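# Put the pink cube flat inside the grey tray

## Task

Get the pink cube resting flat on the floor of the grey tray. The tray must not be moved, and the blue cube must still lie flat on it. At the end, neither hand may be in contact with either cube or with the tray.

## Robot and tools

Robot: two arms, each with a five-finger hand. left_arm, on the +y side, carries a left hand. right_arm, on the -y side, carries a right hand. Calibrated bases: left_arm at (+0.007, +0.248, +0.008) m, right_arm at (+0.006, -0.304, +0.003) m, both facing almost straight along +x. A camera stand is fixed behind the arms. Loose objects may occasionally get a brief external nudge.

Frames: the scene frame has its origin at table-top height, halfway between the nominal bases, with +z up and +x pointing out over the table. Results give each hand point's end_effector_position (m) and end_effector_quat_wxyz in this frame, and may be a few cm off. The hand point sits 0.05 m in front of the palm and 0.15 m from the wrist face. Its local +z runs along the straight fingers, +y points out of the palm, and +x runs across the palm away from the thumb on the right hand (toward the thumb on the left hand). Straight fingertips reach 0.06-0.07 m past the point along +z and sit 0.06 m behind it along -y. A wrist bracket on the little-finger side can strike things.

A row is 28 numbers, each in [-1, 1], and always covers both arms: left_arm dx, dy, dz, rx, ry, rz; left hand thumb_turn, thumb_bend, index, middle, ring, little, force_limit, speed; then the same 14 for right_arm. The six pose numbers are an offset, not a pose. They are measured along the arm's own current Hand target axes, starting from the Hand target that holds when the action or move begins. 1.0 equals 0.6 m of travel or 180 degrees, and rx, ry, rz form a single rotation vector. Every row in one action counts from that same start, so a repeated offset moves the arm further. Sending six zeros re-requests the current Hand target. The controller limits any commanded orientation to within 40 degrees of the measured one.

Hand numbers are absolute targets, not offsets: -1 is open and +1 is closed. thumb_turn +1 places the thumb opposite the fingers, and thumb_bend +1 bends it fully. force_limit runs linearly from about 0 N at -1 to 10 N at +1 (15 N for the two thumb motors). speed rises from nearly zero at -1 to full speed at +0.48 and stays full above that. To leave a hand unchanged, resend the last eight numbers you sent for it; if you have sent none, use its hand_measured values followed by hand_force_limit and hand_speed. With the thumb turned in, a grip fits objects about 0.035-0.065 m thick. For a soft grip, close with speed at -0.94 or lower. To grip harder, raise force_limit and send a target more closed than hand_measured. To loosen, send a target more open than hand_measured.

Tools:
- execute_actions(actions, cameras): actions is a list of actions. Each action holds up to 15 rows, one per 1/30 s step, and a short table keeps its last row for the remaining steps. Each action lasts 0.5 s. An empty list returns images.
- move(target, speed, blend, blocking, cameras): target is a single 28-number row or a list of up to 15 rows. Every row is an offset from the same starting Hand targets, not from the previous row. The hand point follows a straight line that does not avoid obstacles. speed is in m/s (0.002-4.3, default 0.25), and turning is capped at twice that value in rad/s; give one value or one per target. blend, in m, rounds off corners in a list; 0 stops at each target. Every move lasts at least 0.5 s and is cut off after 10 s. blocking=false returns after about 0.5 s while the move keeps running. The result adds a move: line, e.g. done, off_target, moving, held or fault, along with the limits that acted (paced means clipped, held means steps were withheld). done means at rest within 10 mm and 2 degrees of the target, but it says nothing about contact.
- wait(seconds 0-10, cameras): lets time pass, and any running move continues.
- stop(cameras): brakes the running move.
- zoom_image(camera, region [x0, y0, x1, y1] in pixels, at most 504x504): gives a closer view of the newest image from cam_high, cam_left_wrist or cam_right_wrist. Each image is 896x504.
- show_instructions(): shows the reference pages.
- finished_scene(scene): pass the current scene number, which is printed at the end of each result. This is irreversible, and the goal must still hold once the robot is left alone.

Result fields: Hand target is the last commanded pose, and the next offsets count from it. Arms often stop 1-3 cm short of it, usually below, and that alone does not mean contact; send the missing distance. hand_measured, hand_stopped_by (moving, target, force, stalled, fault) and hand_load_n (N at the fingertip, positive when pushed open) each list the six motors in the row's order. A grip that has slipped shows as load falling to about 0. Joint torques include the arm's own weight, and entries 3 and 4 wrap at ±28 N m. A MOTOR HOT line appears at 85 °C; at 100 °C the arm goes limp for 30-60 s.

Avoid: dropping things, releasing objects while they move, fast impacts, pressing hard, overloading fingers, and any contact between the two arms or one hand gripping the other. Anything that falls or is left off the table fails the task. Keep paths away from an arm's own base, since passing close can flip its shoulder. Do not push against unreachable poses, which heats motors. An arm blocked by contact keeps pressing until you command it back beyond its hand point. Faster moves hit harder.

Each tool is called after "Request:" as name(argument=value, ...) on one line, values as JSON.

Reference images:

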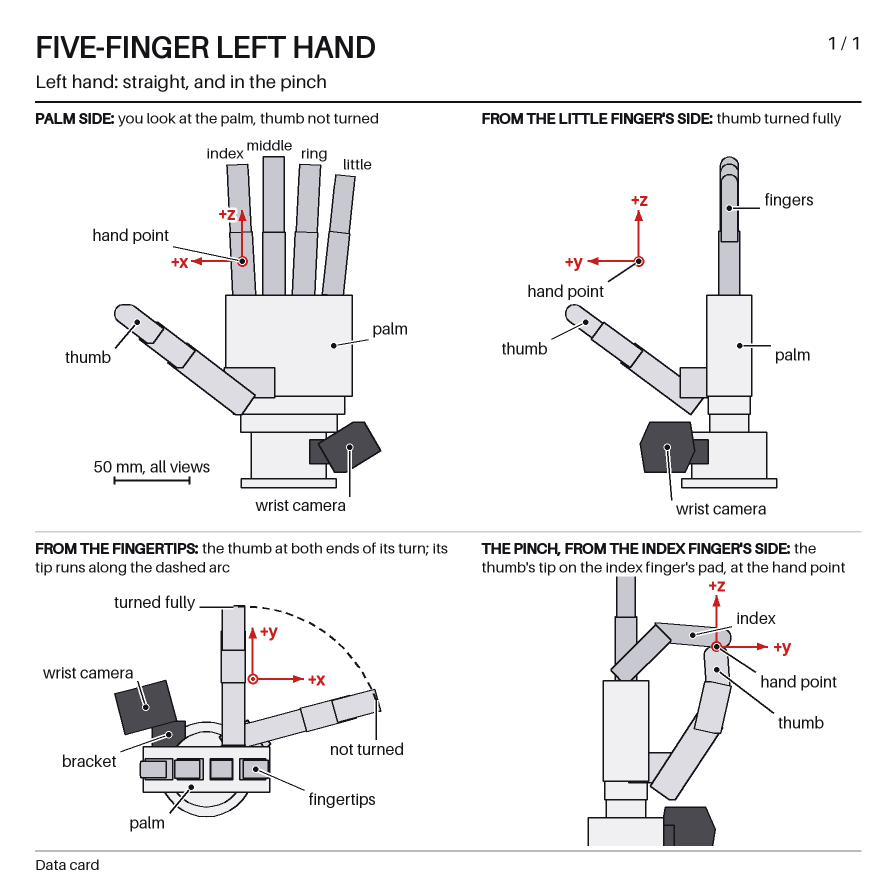

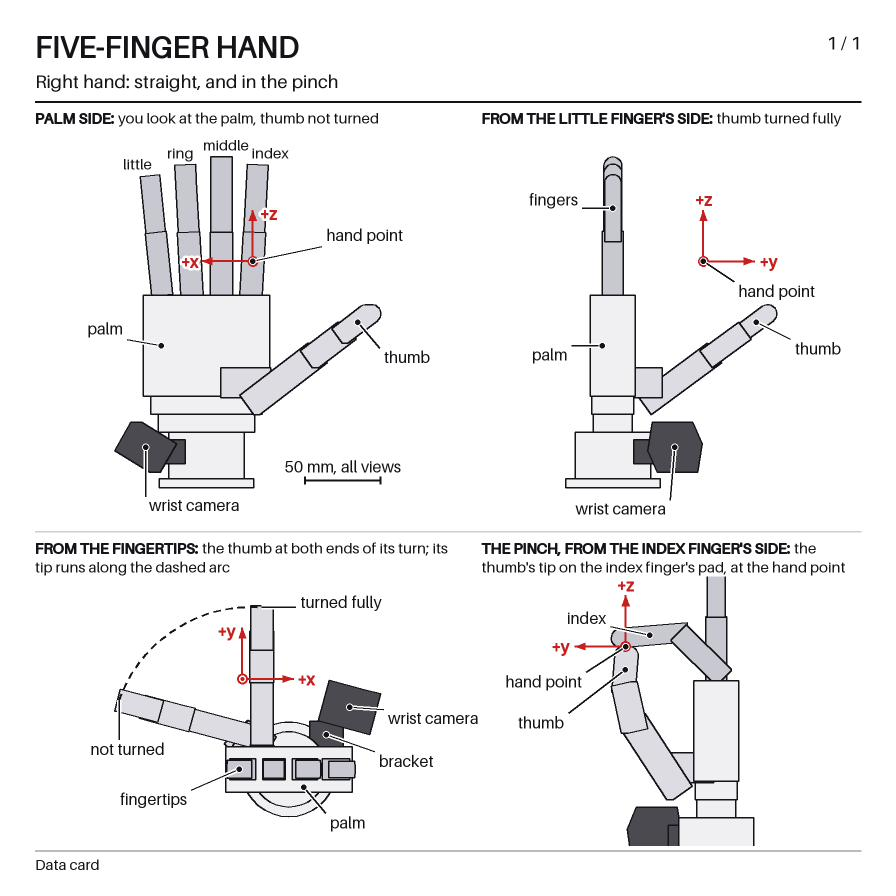

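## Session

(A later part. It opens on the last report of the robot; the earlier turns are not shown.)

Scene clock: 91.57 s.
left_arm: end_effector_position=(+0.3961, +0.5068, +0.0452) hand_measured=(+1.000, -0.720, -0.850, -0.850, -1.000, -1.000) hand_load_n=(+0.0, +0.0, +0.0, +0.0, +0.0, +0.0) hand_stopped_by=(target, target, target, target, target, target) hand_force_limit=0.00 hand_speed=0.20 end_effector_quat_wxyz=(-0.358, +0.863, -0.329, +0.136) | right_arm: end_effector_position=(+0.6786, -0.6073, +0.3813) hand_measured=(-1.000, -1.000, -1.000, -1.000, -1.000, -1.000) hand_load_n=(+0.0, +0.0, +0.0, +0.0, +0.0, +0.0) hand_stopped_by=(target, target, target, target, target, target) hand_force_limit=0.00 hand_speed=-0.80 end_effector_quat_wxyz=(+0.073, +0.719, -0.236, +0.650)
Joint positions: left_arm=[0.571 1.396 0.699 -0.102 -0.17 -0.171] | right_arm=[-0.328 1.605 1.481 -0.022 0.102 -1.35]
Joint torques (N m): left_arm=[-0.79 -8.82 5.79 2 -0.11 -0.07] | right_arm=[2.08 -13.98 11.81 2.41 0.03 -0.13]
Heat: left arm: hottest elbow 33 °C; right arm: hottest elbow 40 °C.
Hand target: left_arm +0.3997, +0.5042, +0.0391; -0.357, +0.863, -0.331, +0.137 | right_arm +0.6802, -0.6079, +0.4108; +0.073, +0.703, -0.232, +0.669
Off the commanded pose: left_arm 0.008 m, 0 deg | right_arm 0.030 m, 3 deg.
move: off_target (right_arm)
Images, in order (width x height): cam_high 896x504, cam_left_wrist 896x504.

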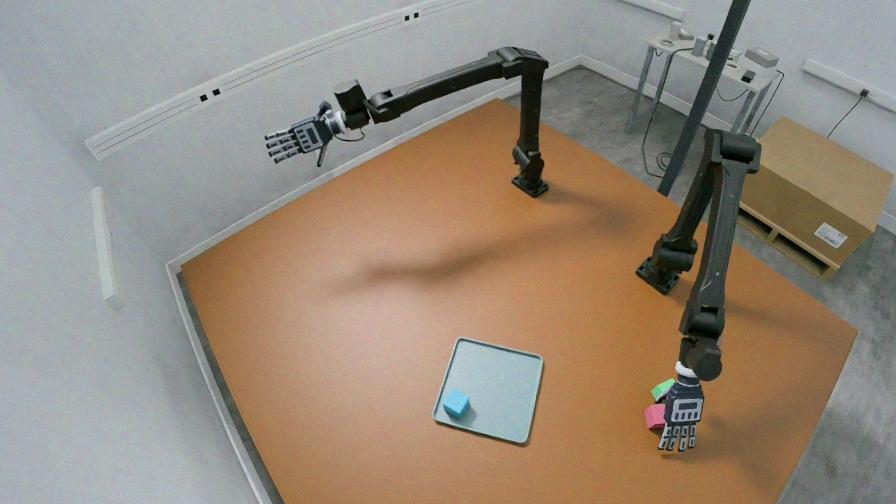

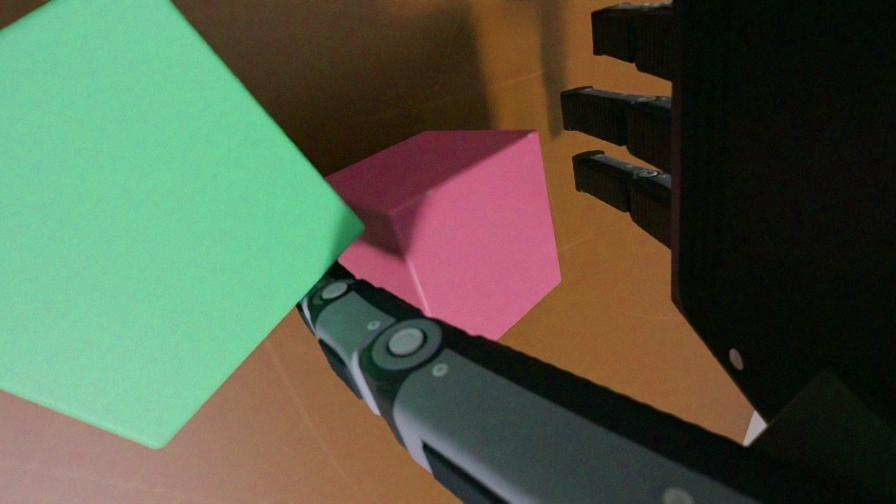

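Request:
move(target=[0.015,0,0,0,0,0,1,-0.7,-0.85,-0.85,-1,-1,-0.4,-0.8,0,0,0,0,0,0,-1,-1,-1,-1,-1,-1,0,-0.8], cameras=["cam_left_wrist"], speed=0.1)

Scene clock: 96.07 s.
left_arm: end_effector_position=(+0.4006, +0.4997, +0.0427) hand_measured=(+1.000, -0.700, -0.850, -0.850, -1.000, -1.000) hand_load_n=(+0.0, +0.0, +0.0, +0.0, +0.0, +0.0) hand_stopped_by=(target, target, target, target, target, target) hand_force_limit=-0.40 hand_speed=-0.80 end_effector_quat_wxyz=(-0.357, +0.863, -0.332, +0.134) | right_arm: end_effector_position=(+0.6786, -0.6073, +0.3813) hand_measured=(-1.000, -1.000, -1.000, -1.000, -1.000, -1.000) hand_load_n=(+0.0, +0.0, +0.5, +0.0, +0.0, +0.0) hand_stopped_by=(target, target, target, target, target, target) hand_force_limit=0.00 hand_speed=-0.80 end_effector_quat_wxyz=(+0.073, +0.719, -0.236, +0.650)
Joint positions: left_arm=[0.548 1.402 0.699 -0.102 -0.186 -0.182] | right_arm=[-0.328 1.605 1.481 -0.022 0.102 -1.35]
Joint torques (N m): left_arm=[-0.79 -9.05 6.26 1.89 -0.11 -0.13] | right_arm=[2.08 -14.27 11.82 2.45 0.03 -0.13]
Heat: left arm: hottest elbow 32 °C; right arm: hottest elbow 40 °C.
Hand target: left_arm +0.4063, +0.4982, +0.0390; -0.357, +0.863, -0.331, +0.137 | right_arm +0.6802, -0.6079, +0.4108; +0.073, +0.703, -0.232, +0.669
Off the commanded pose: left_arm 0.007 m, 0 deg | right_arm 0.030 m, 3 deg.
move: off_target (right_arm)
Images, in order (width x height): cam_left_wrist 896x504.

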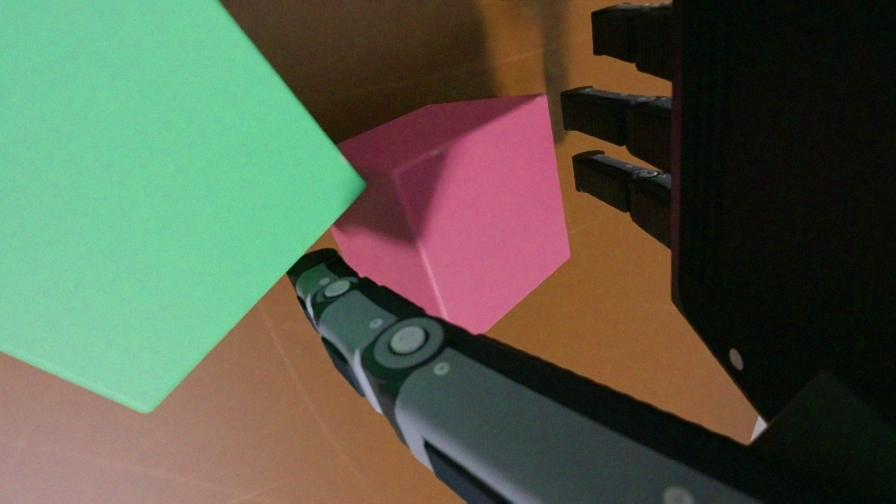

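Request:
move(target=[0,0,0,0,0,0,1,-0.1,0.0,0.0,-1,-1,-0.4,-0.8,0,0,0,0,0,0,-1,-1,-1,-1,-1,-1,0,-0.8], cameras=["cam_left_wrist","cam_high"], speed=0.1)

Request:
zoom_image(camera="cam_high", region=[630, 365, 710, 465])

Scene clock: 98.30 s.
left_arm: end_effector_position=(+0.4006, +0.4996, +0.0424) hand_measured=(+1.000, -0.418, -0.280, -0.298, -1.000, -1.000) hand_load_n=(-1.5, +6.5, +6.5, +2.5, +0.0, +0.0) hand_stopped_by=(target, force, force, force, target, target) hand_force_limit=-0.40 hand_speed=-0.80 end_effector_quat_wxyz=(-0.357, +0.863, -0.331, +0.134) | right_arm: end_effector_position=(+0.6786, -0.6073, +0.3813) hand_measured=(-1.000, -1.000, -1.000, -1.000, -1.000, -1.000) hand_load_n=(+0.0, +0.0, +0.0, +0.0, +0.0, +0.0) hand_stopped_by=(target, target, target, target, target, target) hand_force_limit=0.00 hand_speed=-0.80 end_effector_quat_wxyz=(+0.073, +0.719, -0.236, +0.650)
Joint positions: left_arm=[0.548 1.403 0.699 -0.102 -0.186 -0.184] | right_arm=[-0.328 1.605 1.481 -0.022 0.102 -1.35]
Joint torques (N m): left_arm=[-0.79 -9.05 6.24 1.91 -0.11 -0.12] | right_arm=[1.9 -13.92 11.82 2.4 0.04 -0.13]
Heat: left arm: hottest elbow 32 °C; right arm: hottest elbow 40 °C.
Hand target: left_arm +0.4063, +0.4981, +0.0390; -0.357, +0.863, -0.331, +0.137 | right_arm +0.6802, -0.6079, +0.4108; +0.073, +0.703, -0.232, +0.669
Off the commanded pose: left_arm 0.007 m, 0 deg | right_arm 0.030 m, 3 deg.
move: off_target (right_arm)
Images, in order (width x height): cam_high 896x504, cam_left_wrist 896x504.

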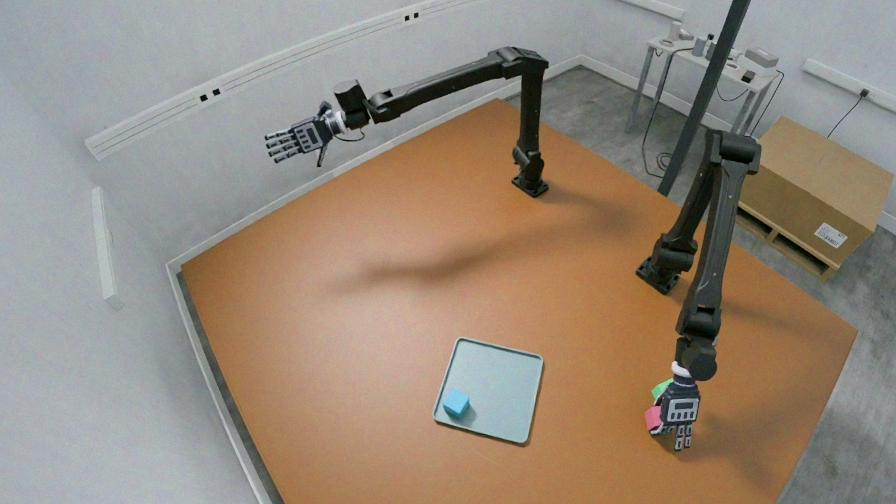

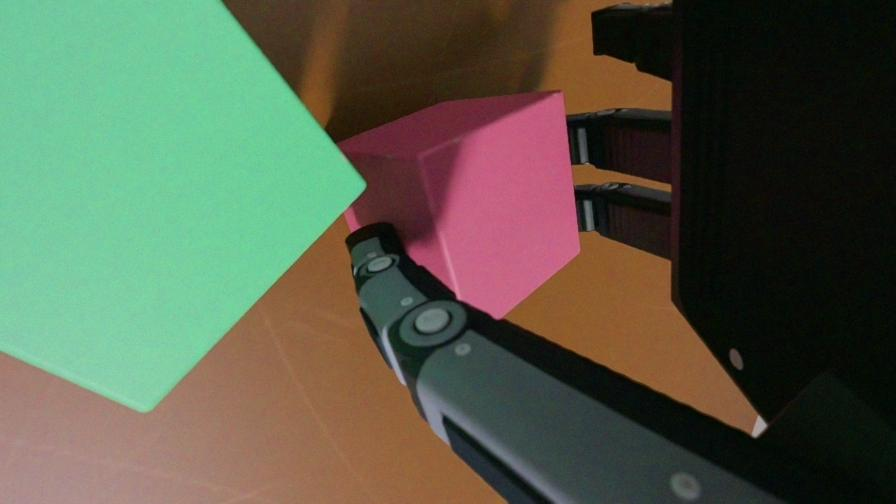

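Scaled by 5.040 from the camera's 896x504 image, which has a finer 1280x720 frame.

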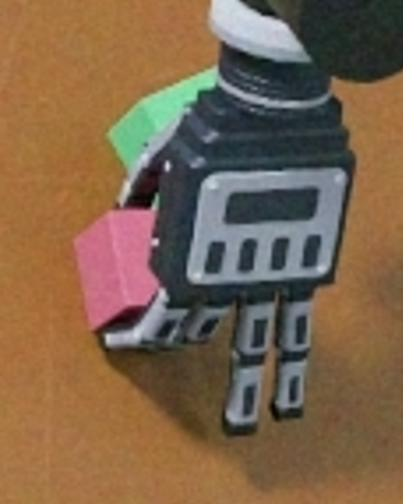

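Request:
move(target=[0,-0.1414,-0.1414,0,0,0,1,-0.1,0.0,0.0,-1,-1,-0.4,-0.8,0,0,0,0,0,0,-1,-1,-1,-1,-1,-1,0,-0.8], cameras=["cam_left_wrist","cam_high"], speed=0.1)

Scene clock: 101.20 s.
left_arm: end_effector_position=(+0.3910, +0.4932, +0.1327) hand_measured=(+1.000, -0.418, -0.280, -0.298, -1.000, -1.000) hand_load_n=(-2.0, +6.5, +6.0, +2.5, +0.0, +0.0) hand_stopped_by=(target, force, force, force, target, target) hand_force_limit=-0.40 hand_speed=-0.80 end_effector_quat_wxyz=(-0.339, +0.870, -0.336, +0.122) | right_arm: end_effector_position=(+0.6786, -0.6073, +0.3813) hand_measured=(-1.000, -1.000, -1.000, -1.000, -1.000, -1.000) hand_load_n=(+0.0, +0.0, +0.0, +0.0, +0.0, +0.0) hand_stopped_by=(target, target, target, target, target, target) hand_force_limit=0.00 hand_speed=-0.80 end_effector_quat_wxyz=(+0.073, +0.719, -0.236, +0.650)
Joint positions: left_arm=[0.548 1.24 0.849 -0.462 -0.186 -0.185] | right_arm=[-0.328 1.605 1.481 -0.022 0.102 -1.35]
Joint torques (N m): left_arm=[-0.73 -10.7 10.33 0.94 -0.1 -0.11] | right_arm=[2.26 -13.86 11.84 2.39 0.03 -0.14]
Heat: left arm: hottest elbow 32 °C; right arm: hottest elbow 40 °C.
Hand target: left_arm +0.4067, +0.4983, +0.1591; -0.357, +0.863, -0.331, +0.137 | right_arm +0.6802, -0.6079, +0.4108; +0.073, +0.703, -0.232, +0.669
Off the commanded pose: left_arm 0.031 m, 3 deg | right_arm 0.030 m, 3 deg.
move: off_target (left_arm, right_arm)
Images, in order (width x height): cam_high 896x504, cam_left_wrist 896x504.

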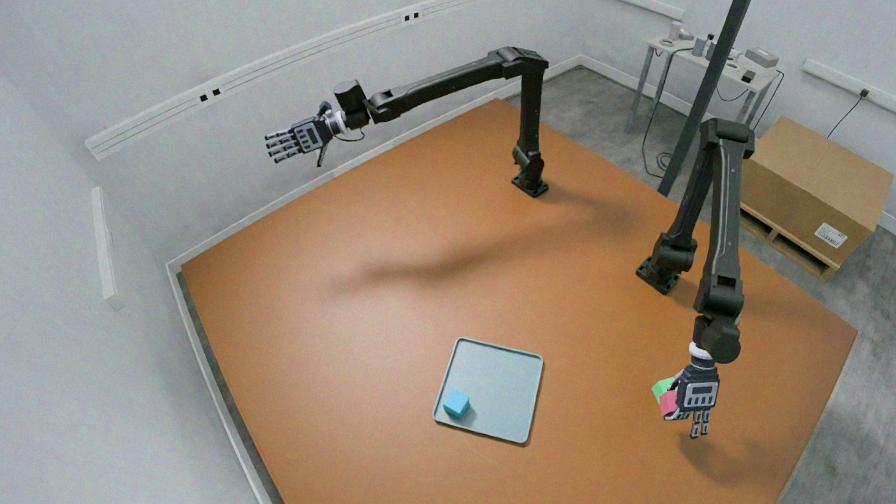

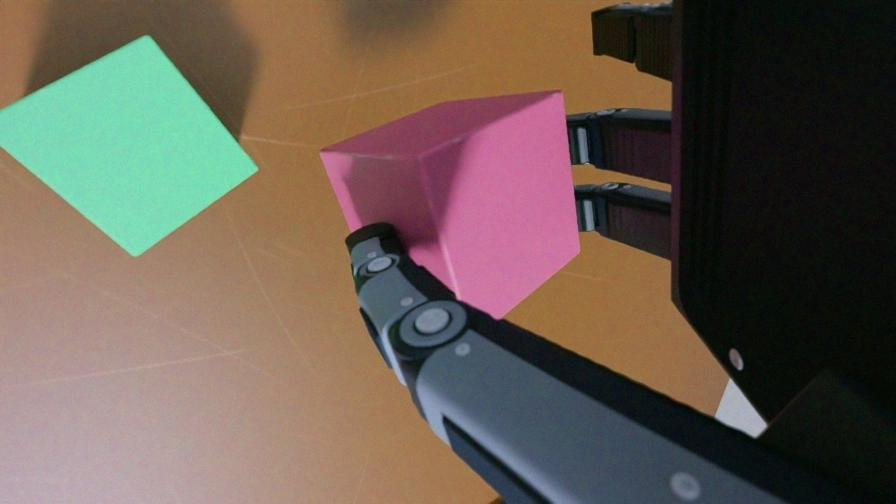

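Request:
move(target=[0.5872,0.1623,-0.1882,0,0.1886,0.1886,1,-0.1,0.0,0.0,-1,-1,-0.4,-0.8,0,0,0,0,0,0,-1,-1,-1,-1,-1,-1,0,-0.8], cameras=["cam_left_wrist","cam_high"], speed=0.2)

Request:
zoom_image(camera="cam_high", region=[420, 320, 560, 460])

Scene clock: 108.87 s.
left_arm: end_effector_position=(+0.5517, +0.1559, +0.1548) hand_measured=(+1.000, -0.418, -0.280, -0.298, -1.000, -1.000) hand_load_n=(-2.0, +6.5, +6.0, +2.5, +0.0, +0.0) hand_stopped_by=(target, force, force, force, target, target) hand_force_limit=-0.40 hand_speed=-0.80 end_effector_quat_wxyz=(-0.262, +0.661, -0.654, +0.260) | right_arm: end_effector_position=(+0.6786, -0.6073, +0.3813) hand_measured=(-1.000, -1.000, -1.000, -1.000, -1.000, -1.000) hand_load_n=(+0.0, +0.0, +0.0, +0.0, +0.0, +0.0) hand_stopped_by=(target, target, target, target, target, target) hand_force_limit=0.00 hand_speed=-0.80 end_effector_quat_wxyz=(+0.073, +0.719, -0.236, +0.650)
Joint positions: left_arm=[-0.167 1.466 1.117 -0.471 -0.098 -0.107] | right_arm=[-0.328 1.605 1.481 -0.022 0.102 -1.35]
Joint torques (N m): left_arm=[-0.21 -12.34 10.76 1.26 0.05 0.04] | right_arm=[2.02 -13.98 11.84 2.43 0.04 -0.12]
Heat: left arm: hottest elbow 33 °C; right arm: hottest elbow 41 °C.
Hand target: left_arm +0.5689, +0.1521, +0.1702; -0.270, +0.654, -0.653, +0.270 | right_arm +0.6802, -0.6079, +0.4108; +0.073, +0.703, -0.232, +0.669
Off the commanded pose: left_arm 0.023 m, 2 deg | right_arm 0.030 m, 3 deg.
move: off_target (left_arm, right_arm)
Images, in order (width x height): cam_high 896x504, cam_left_wrist 896x504.

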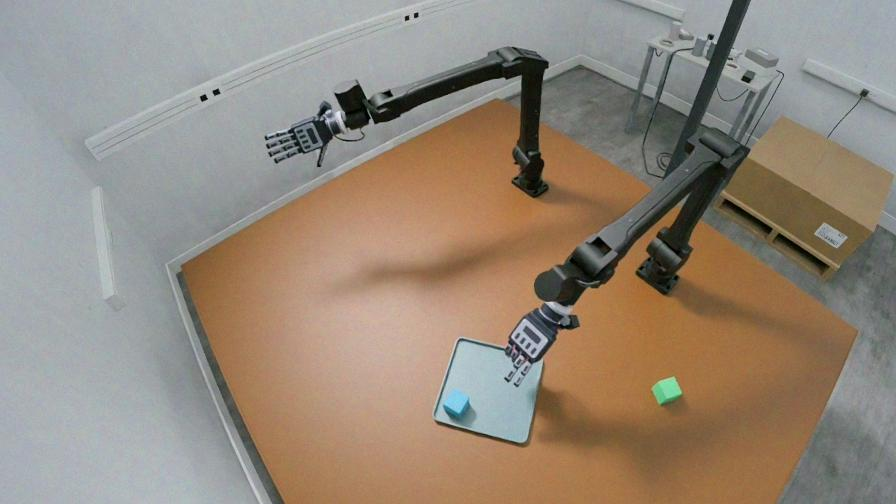

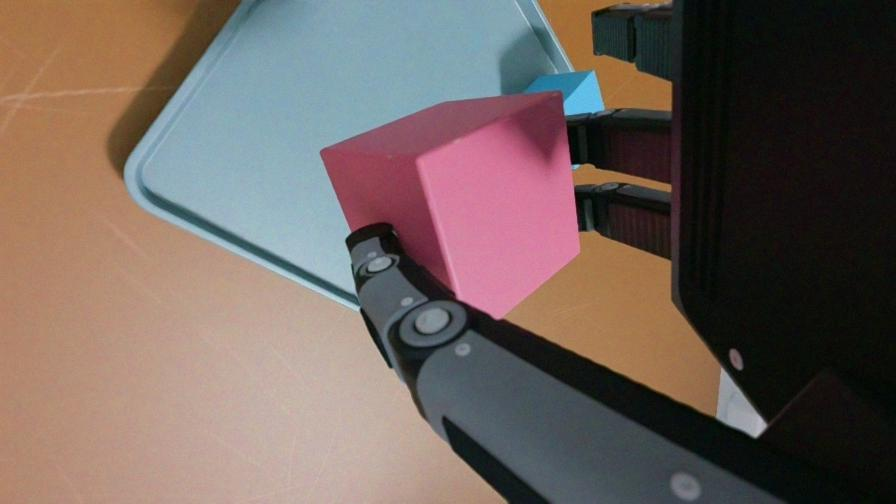

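Scaled by 3.600 from the camera's 896x504 image, which has a finer 1280x720 frame.

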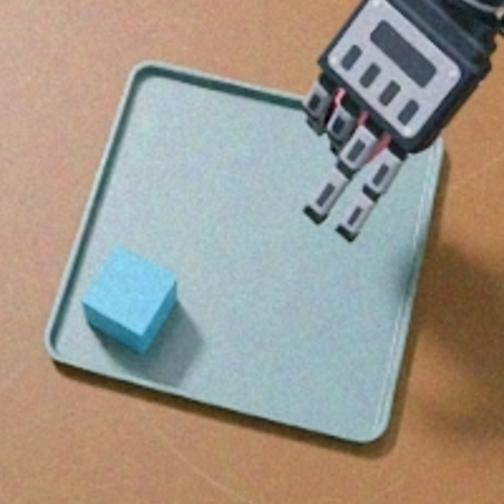

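Request:
move(target=[-0.0017,0.0719,0.1213,0,0,0,1,-0.1,0.0,0.0,-1,-1,-0.4,-0.8,0,0,0,0,0,0,-1,-1,-1,-1,-1,-1,0,-0.8], cameras=["cam_left_wrist","cam_high"], speed=0.15)

Request:
zoom_image(camera="cam_high", region=[420, 320, 560, 460])

Scene clock: 113.60 s.
left_arm: end_effector_position=(+0.5818, +0.1511, +0.0862) hand_measured=(+1.000, -0.418, -0.280, -0.298, -1.000, -1.000) hand_load_n=(-1.5, +6.5, +6.0, +2.5, +0.0, +0.0) hand_stopped_by=(target, force, force, force, target, target) hand_force_limit=-0.40 hand_speed=-0.80 end_effector_quat_wxyz=(-0.264, +0.657, -0.655, +0.264) | right_arm: end_effector_position=(+0.6786, -0.6073, +0.3813) hand_measured=(-1.000, -1.000, -1.000, -1.000, -1.000, -1.000) hand_load_n=(+0.0, +0.0, +0.0, +0.0, +0.0, +0.0) hand_stopped_by=(target, target, target, target, target, target) hand_force_limit=0.00 hand_speed=-0.80 end_effector_quat_wxyz=(+0.073, +0.719, -0.236, +0.650)
Joint positions: left_arm=[-0.167 1.616 1.089 -0.283 -0.093 -0.101] | right_arm=[-0.328 1.605 1.481 -0.022 0.102 -1.35]
Joint torques (N m): left_arm=[0.38 -14.74 7.27 2.14 0.09 0.03] | right_arm=[1.9 -13.98 11.81 2.37 0.02 -0.13]
Heat: left arm: hottest elbow 33 °C; right arm: hottest elbow 41 °C.
Hand target: left_arm +0.5897, +0.1530, +0.0881; -0.270, +0.654, -0.653, +0.270 | right_arm +0.6802, -0.6079, +0.4108; +0.073, +0.703, -0.232, +0.669
Off the commanded pose: left_arm 0.008 m, 1 deg | right_arm 0.030 m, 3 deg.
move: off_target (right_arm)
Images, in order (width x height): cam_high 896x504, cam_left_wrist 896x504.

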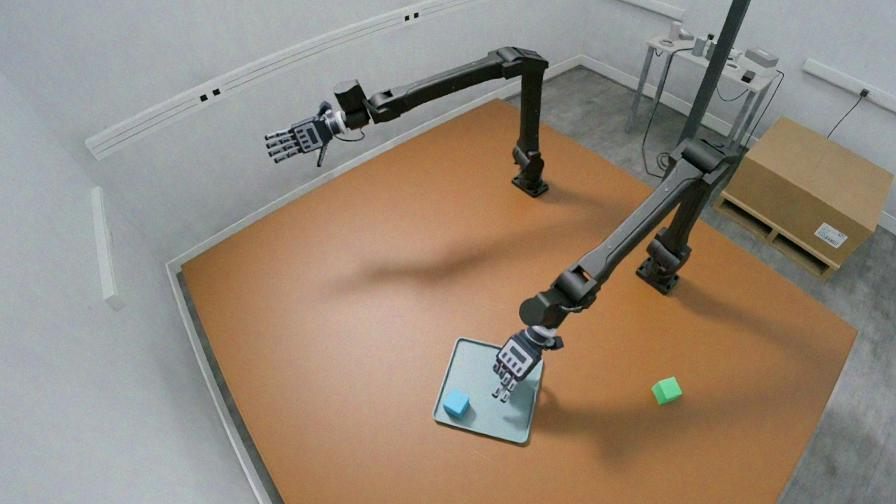

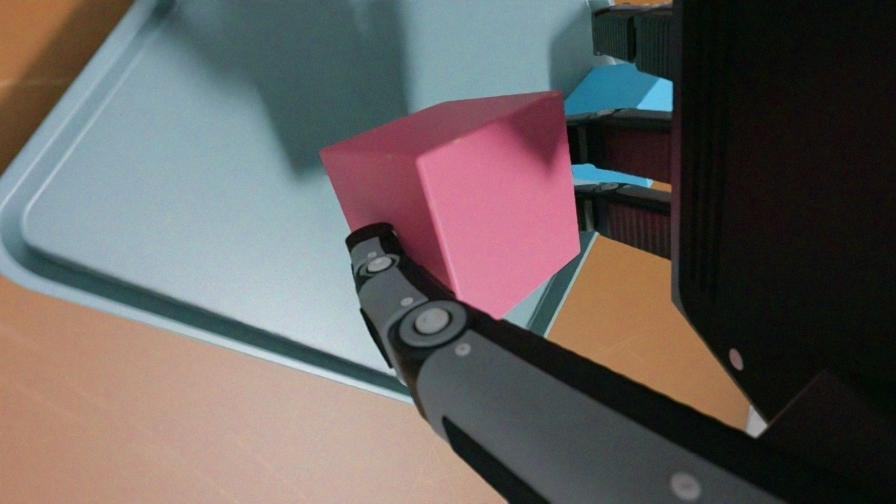

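Scaled by 3.600 from the camera's 896x504 image, which has a finer 1280x720 frame.

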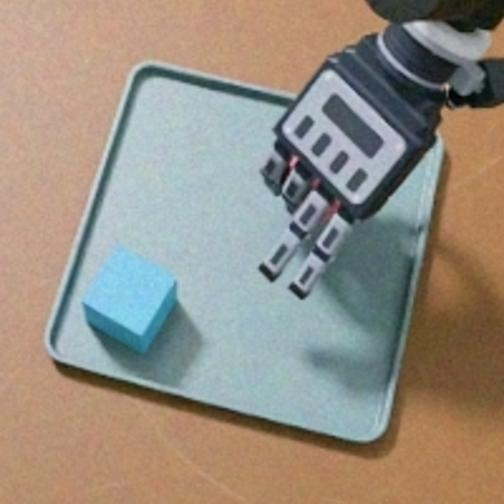

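Request:
move(target=[0,0.033,0.033,0,0,0,1,-0.1,0.0,0.0,-1,-1,-0.4,-0.8,0,0,0,0,0,0,-1,-1,-1,-1,-1,-1,0,-0.8], cameras=["cam_left_wrist","cam_high"], speed=0.08)

Request:
zoom_image(camera="cam_high", region=[470, 330, 550, 430])

Scene clock: 116.00 s.
left_arm: end_effector_position=(+0.5836, +0.1509, +0.0618) hand_measured=(+1.000, -0.418, -0.280, -0.298, -1.000, -1.000) hand_load_n=(-1.5, +6.5, +6.0, +2.5, -0.5, +0.0) hand_stopped_by=(target, force, force, force, target, target) hand_force_limit=-0.40 hand_speed=-0.80 end_effector_quat_wxyz=(-0.266, +0.656, -0.654, +0.267) | right_arm: end_effector_position=(+0.6786, -0.6073, +0.3813) hand_measured=(-1.000, -1.000, -1.000, -1.000, -1.000, -1.000) hand_load_n=(+0.0, +0.5, +0.5, +0.0, +0.0, +0.0) hand_stopped_by=(target, target, target, target, target, target) hand_force_limit=0.00 hand_speed=-0.80 end_effector_quat_wxyz=(+0.073, +0.719, -0.236, +0.650)
Joint positions: left_arm=[-0.167 1.654 1.058 -0.208 -0.093 -0.1] | right_arm=[-0.328 1.605 1.481 -0.022 0.102 -1.35]
Joint torques (N m): left_arm=[0.44 -14.56 6.79 2.21 0.09 0.04] | right_arm=[2.14 -13.98 11.89 2.41 0.03 -0.13]
Heat: left arm: hottest elbow 33 °C; right arm: hottest elbow 41 °C.
Hand target: left_arm +0.5898, +0.1530, +0.0602; -0.270, +0.653, -0.653, +0.271 | right_arm +0.6802, -0.6079, +0.4108; +0.073, +0.703, -0.232, +0.669
Off the commanded pose: left_arm 0.007 m, 1 deg | right_arm 0.030 m, 3 deg.
move: off_target (right_arm)
Images, in order (width x height): cam_high 896x504, cam_left_wrist 896x504.

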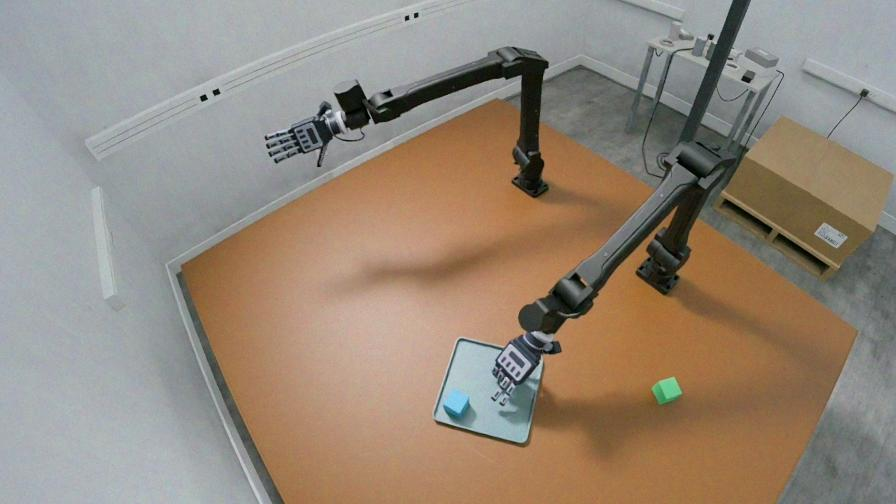

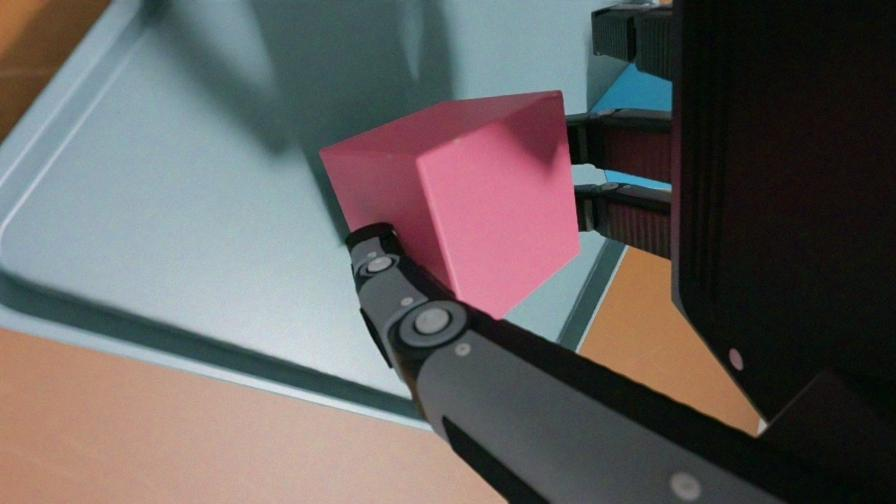

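Scaled by 5.040 from the camera's 896x504 image, which has a finer 1280x720 frame.

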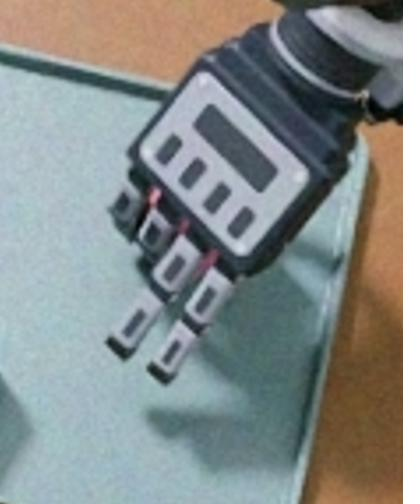

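Request:
move(target=[0,0.0118,0.0118,0,0,0,1,-0.1,0.0,0.0,-1,-1,-0.4,-0.8,0,0,0,0,0,0,-1,-1,-1,-1,-1,-1,0,-0.8], cameras=["cam_left_wrist"], speed=0.05)

Scene clock: 117.87 s.
left_arm: end_effector_position=(+0.5846, +0.1508, +0.0544) hand_measured=(+1.000, -0.418, -0.280, -0.298, -1.000, -1.000) hand_load_n=(-1.5, +6.5, +6.5, +2.0, +0.0, +0.0) hand_stopped_by=(target, force, force, force, target, target) hand_force_limit=-0.40 hand_speed=-0.80 end_effector_quat_wxyz=(-0.267, +0.656, -0.653, +0.269) | right_arm: end_effector_position=(+0.6786, -0.6073, +0.3813) hand_measured=(-1.000, -1.000, -1.000, -1.000, -1.000, -1.000) hand_load_n=(+0.0, +0.0, +0.0, +0.0, +0.0, +0.0) hand_stopped_by=(target, target, target, target, target, target) hand_force_limit=0.00 hand_speed=-0.80 end_effector_quat_wxyz=(+0.073, +0.719, -0.236, +0.650)
Joint positions: left_arm=[-0.167 1.666 1.049 -0.182 -0.093 -0.1] | right_arm=[-0.328 1.605 1.481 -0.022 0.102 -1.35]
Joint torques (N m): left_arm=[0.38 -14.45 6.57 2.1 0.09 0.04] | right_arm=[2.14 -14.04 11.82 2.45 0.04 -0.12]
Heat: left arm: hottest elbow 33 °C; right arm: hottest elbow 41 °C.
Hand target: left_arm +0.5897, +0.1530, +0.0502; -0.270, +0.653, -0.653, +0.270 | right_arm +0.6802, -0.6079, +0.4108; +0.073, +0.703, -0.232, +0.669
Off the commanded pose: left_arm 0.007 m, 0 deg | right_arm 0.030 m, 3 deg.
move: off_target (right_arm)
Images, in order (width x height): cam_left_wrist 896x504.

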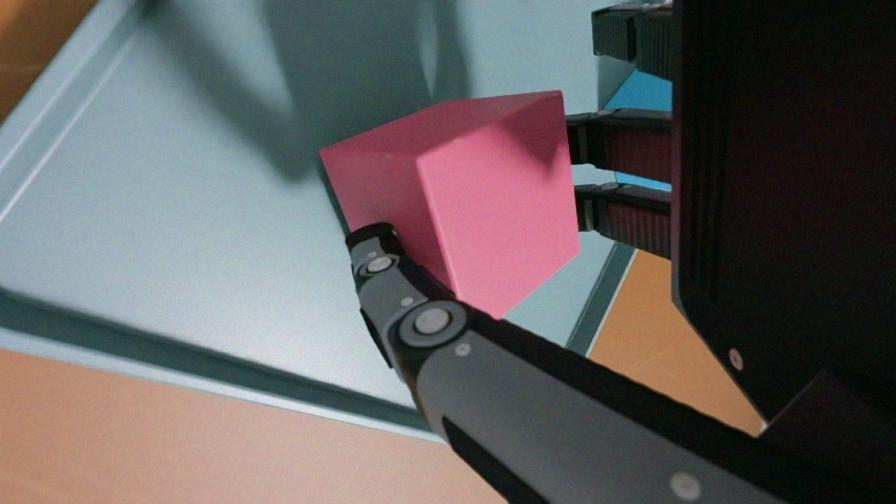

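Request:
move(target=[0,0.0083,0.0083,0,0,0,1,-0.1,0.0,0.0,-1,-1,-0.4,-0.8,0,0,0,0,0,0,-1,-1,-1,-1,-1,-1,0,-0.8], cameras=["cam_left_wrist"], speed=0.05)

Scene clock: 119.40 s.
left_arm: end_effector_position=(+0.5852, +0.1507, +0.0485) hand_measured=(+1.000, -0.418, -0.280, -0.298, -1.000, -1.000) hand_load_n=(-1.0, +6.5, +5.5, +2.5, +0.0, +0.0) hand_stopped_by=(target, force, force, force, target, target) hand_force_limit=-0.40 hand_speed=-0.80 end_effector_quat_wxyz=(-0.267, +0.655, -0.653, +0.269) | right_arm: end_effector_position=(+0.6786, -0.6073, +0.3813) hand_measured=(-1.000, -1.000, -1.000, -1.000, -1.000, -1.000) hand_load_n=(+0.0, +0.0, +0.0, +0.0, +0.0, +0.0) hand_stopped_by=(target, target, target, target, target, target) hand_force_limit=0.00 hand_speed=-0.80 end_effector_quat_wxyz=(+0.073, +0.719, -0.236, +0.650)
Joint positions: left_arm=[-0.167 1.676 1.042 -0.163 -0.093 -0.1] | right_arm=[-0.328 1.605 1.481 -0.022 0.102 -1.35]
Joint torques (N m): left_arm=[0.38 -14.39 6.46 2.18 0.09 0.04] | right_arm=[2.08 -14.15 11.78 2.41 0.03 -0.13]
Heat: left arm: hottest elbow 33 °C; right arm: hottest elbow 41 °C.
Hand target: left_arm +0.5898, +0.1530, +0.0433; -0.270, +0.653, -0.653, +0.271 | right_arm +0.6802, -0.6079, +0.4108; +0.073, +0.703, -0.232, +0.669
Off the commanded pose: left_arm 0.007 m, 0 deg | right_arm 0.030 m, 3 deg.
move: off_target (right_arm)
Images, in order (width x height): cam_left_wrist 896x504.

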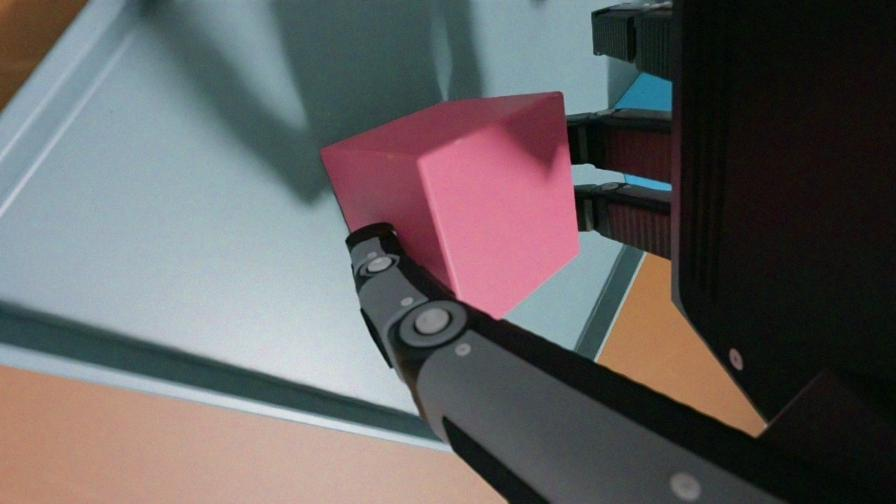

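Request:
zoom_image(camera="cam_left_wrist", region=[260, 80, 460, 260])

Scaled by 2.520 from the camera's 896x504 image, which has a finer 1280x720 frame.

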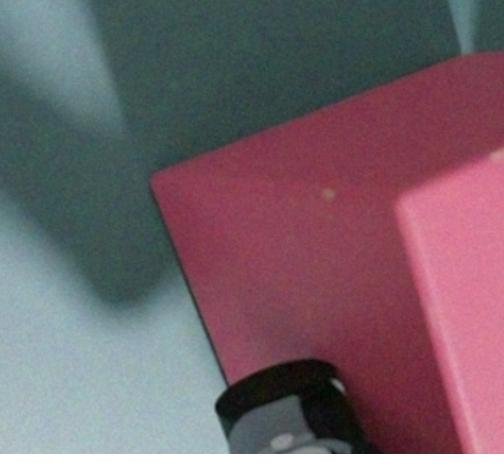

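Request:
move(target=[[0,0.0055,0.0055,0,0,0,1,-0.1,0.0,0.0,-1,-1,-0.4,-0.8,0,0,0,0,0,0,-1,-1,-1,-1,-1,-1,0,-0.8],[0,0.0055,0.0055,0,0,0,1,-0.8,-0.7,-0.7,-1,-1,-0.4,-0.7,0,0,0,0,0,0,-1,-1,-1,-1,-1,-1,0,-0.8]], cameras=["cam_left_wrist","cam_high"], speed=0.05)

Scene clock: 122.83 s.
left_arm: end_effector_position=(+0.5878, +0.1503, +0.0482) hand_measured=(+1.000, -0.800, -0.700, -0.700, -1.000, -1.000) hand_load_n=(+0.0, +0.0, +0.0, +0.0, +0.0, +0.0) hand_stopped_by=(target, target, target, target, target, target) hand_force_limit=-0.40 hand_speed=-0.70 end_effector_quat_wxyz=(-0.270, +0.654, -0.652, +0.273) | right_arm: end_effector_position=(+0.6786, -0.6073, +0.3813) hand_measured=(-1.000, -1.000, -1.000, -1.000, -1.000, -1.000) hand_load_n=(+0.0, +0.0, +0.0, +0.0, +0.0, +0.0) hand_stopped_by=(target, target, target, target, target, target) hand_force_limit=0.00 hand_speed=-0.80 end_effector_quat_wxyz=(+0.073, +0.719, -0.236, +0.650)
Joint positions: left_arm=[-0.167 1.68 1.041 -0.147 -0.093 -0.1] | right_arm=[-0.328 1.605 1.481 -0.022 0.102 -1.35]
Joint torques (N m): left_arm=[0.38 -13.98 6.2 2.09 0.08 0.04] | right_arm=[2.26 -13.98 11.84 2.37 0.02 -0.14]
Heat: left arm: hottest elbow 33 °C; right arm: hottest elbow 41 °C.
Hand target: left_arm +0.5898, +0.1529, +0.0385; -0.270, +0.653, -0.653, +0.271 | right_arm +0.6802, -0.6079, +0.4108; +0.073, +0.703, -0.232, +0.669
Off the commanded pose: left_arm 0.010 m, 0 deg | right_arm 0.030 m, 3 deg.
move: off_target (right_arm)
Images, in order (width x height): cam_high 896x504, cam_left_wrist 896x504.

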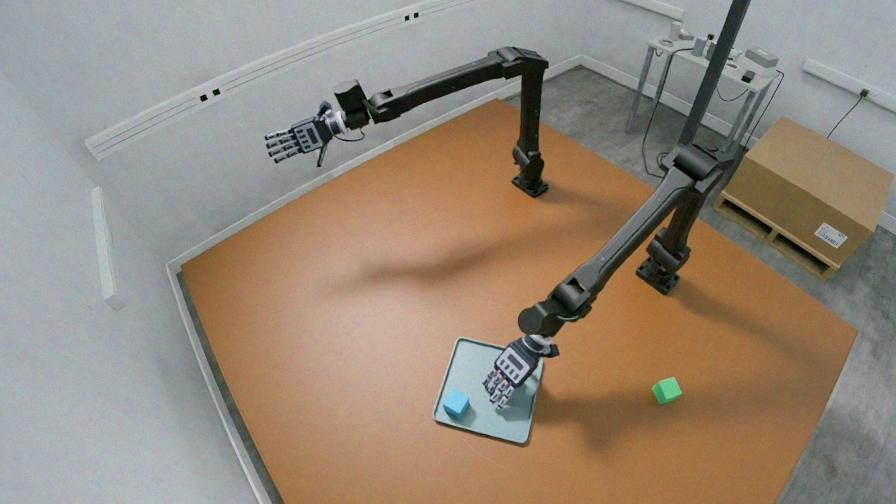

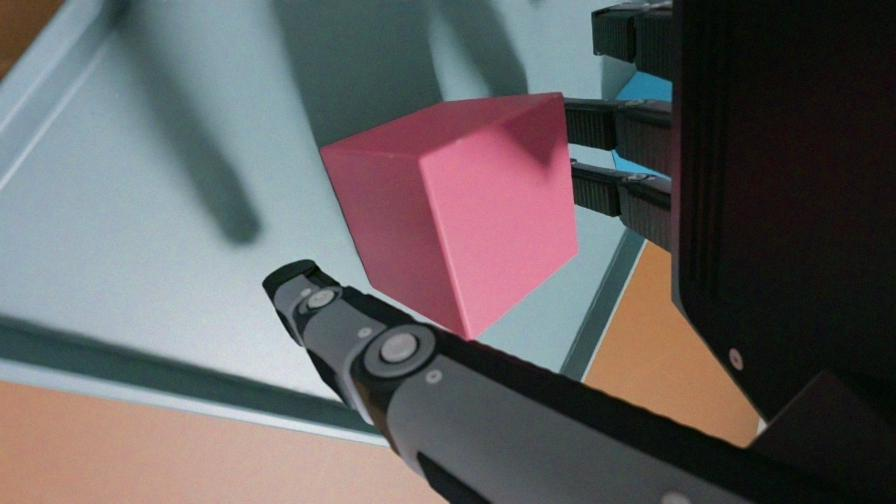

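Request:
move(target=[[0,0,0,0,0,0,1,-0.85,-0.85,-0.85,-1,-1,-0.4,0,0,0,0,0,0,0,-1,-1,-1,-1,-1,-1,0,-0.8],[0,-0.15,-0.15,0,0,0,1,-0.85,-0.85,-0.85,-1,-1,-0.4,0,0,0,0,0,0,0,-1,-1,-1,-1,-1,-1,0,-0.8]], cameras=["cam_left_wrist","cam_high"], speed=0.12)

Request:
zoom_image(camera="cam_high", region=[420, 320, 560, 460])

Scene clock: 126.67 s.
left_arm: end_effector_position=(+0.5766, +0.1518, +0.1425) hand_measured=(+1.000, -0.850, -0.850, -0.850, -1.000, -1.000) hand_load_n=(+0.0, +0.0, +0.0, +0.0, +0.0, +0.0) hand_stopped_by=(target, target, target, target, target, target) hand_force_limit=-0.40 hand_speed=0.00 end_effector_quat_wxyz=(-0.258, +0.659, -0.658, +0.258) | right_arm: end_effector_position=(+0.6786, -0.6073, +0.3813) hand_measured=(-1.000, -1.000, -1.000, -1.000, -1.000, -1.000) hand_load_n=(+0.0, +0.0, +0.0, +0.0, +0.0, +0.0) hand_stopped_by=(target, target, target, target, target, target) hand_force_limit=0.00 hand_speed=-0.80 end_effector_quat_wxyz=(+0.073, +0.719, -0.236, +0.650)
Joint positions: left_arm=[-0.167 1.545 1.174 -0.458 -0.093 -0.1] | right_arm=[-0.328 1.605 1.481 -0.022 0.102 -1.35]
Joint torques (N m): left_arm=[0.38 -15.79 10.15 1.06 0.06 0.04] | right_arm=[1.96 -13.92 11.84 2.39 0.03 -0.15]
Heat: left arm: hottest elbow 33 °C; right arm: hottest elbow 41 °C.
Hand target: left_arm +0.5899, +0.1531, +0.1658; -0.270, +0.654, -0.653, +0.271 | right_arm +0.6802, -0.6079, +0.4108; +0.073, +0.703, -0.232, +0.669
Off the commanded pose: left_arm 0.027 m, 2 deg | right_arm 0.030 m, 3 deg.
move: off_target (left_arm, right_arm)
Images, in order (width x height): cam_high 896x504, cam_left_wrist 896x504.

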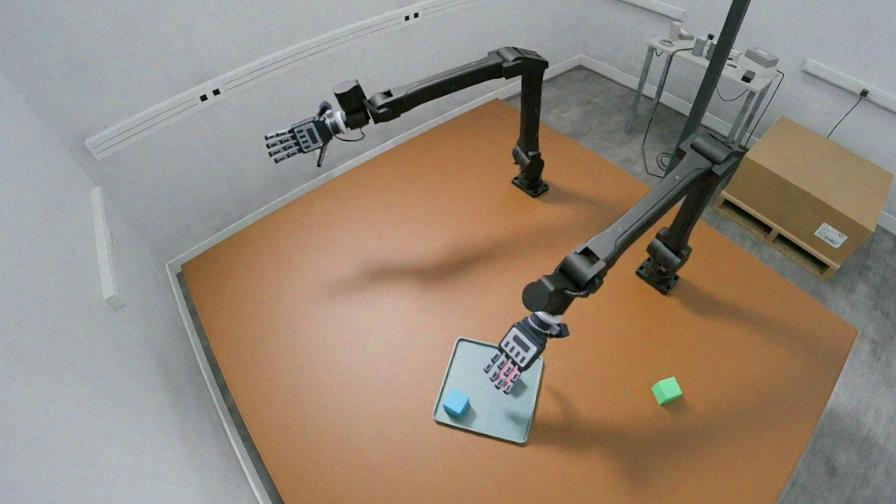

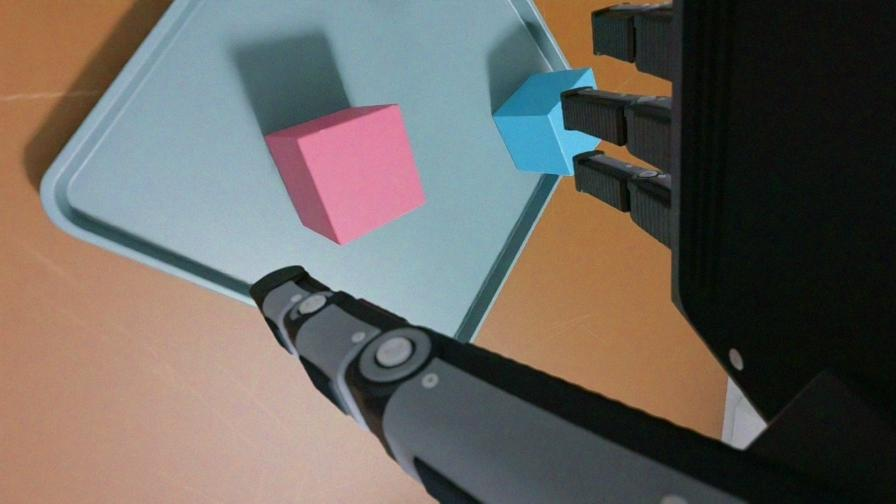

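Scaled by 3.600 from the camera's 896x504 image, which has a finer 1280x720 frame.

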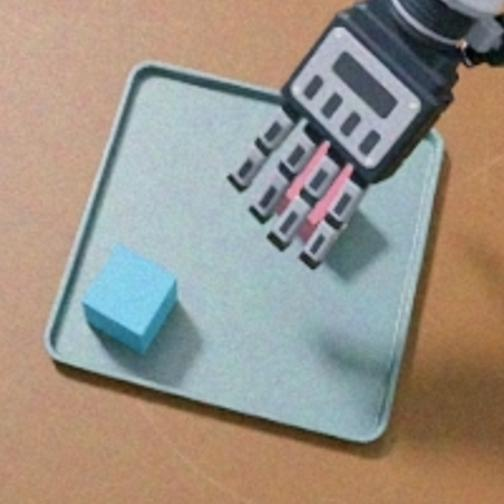

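Request:
finished_scene(scene=1)

The scene is finished: the task was done.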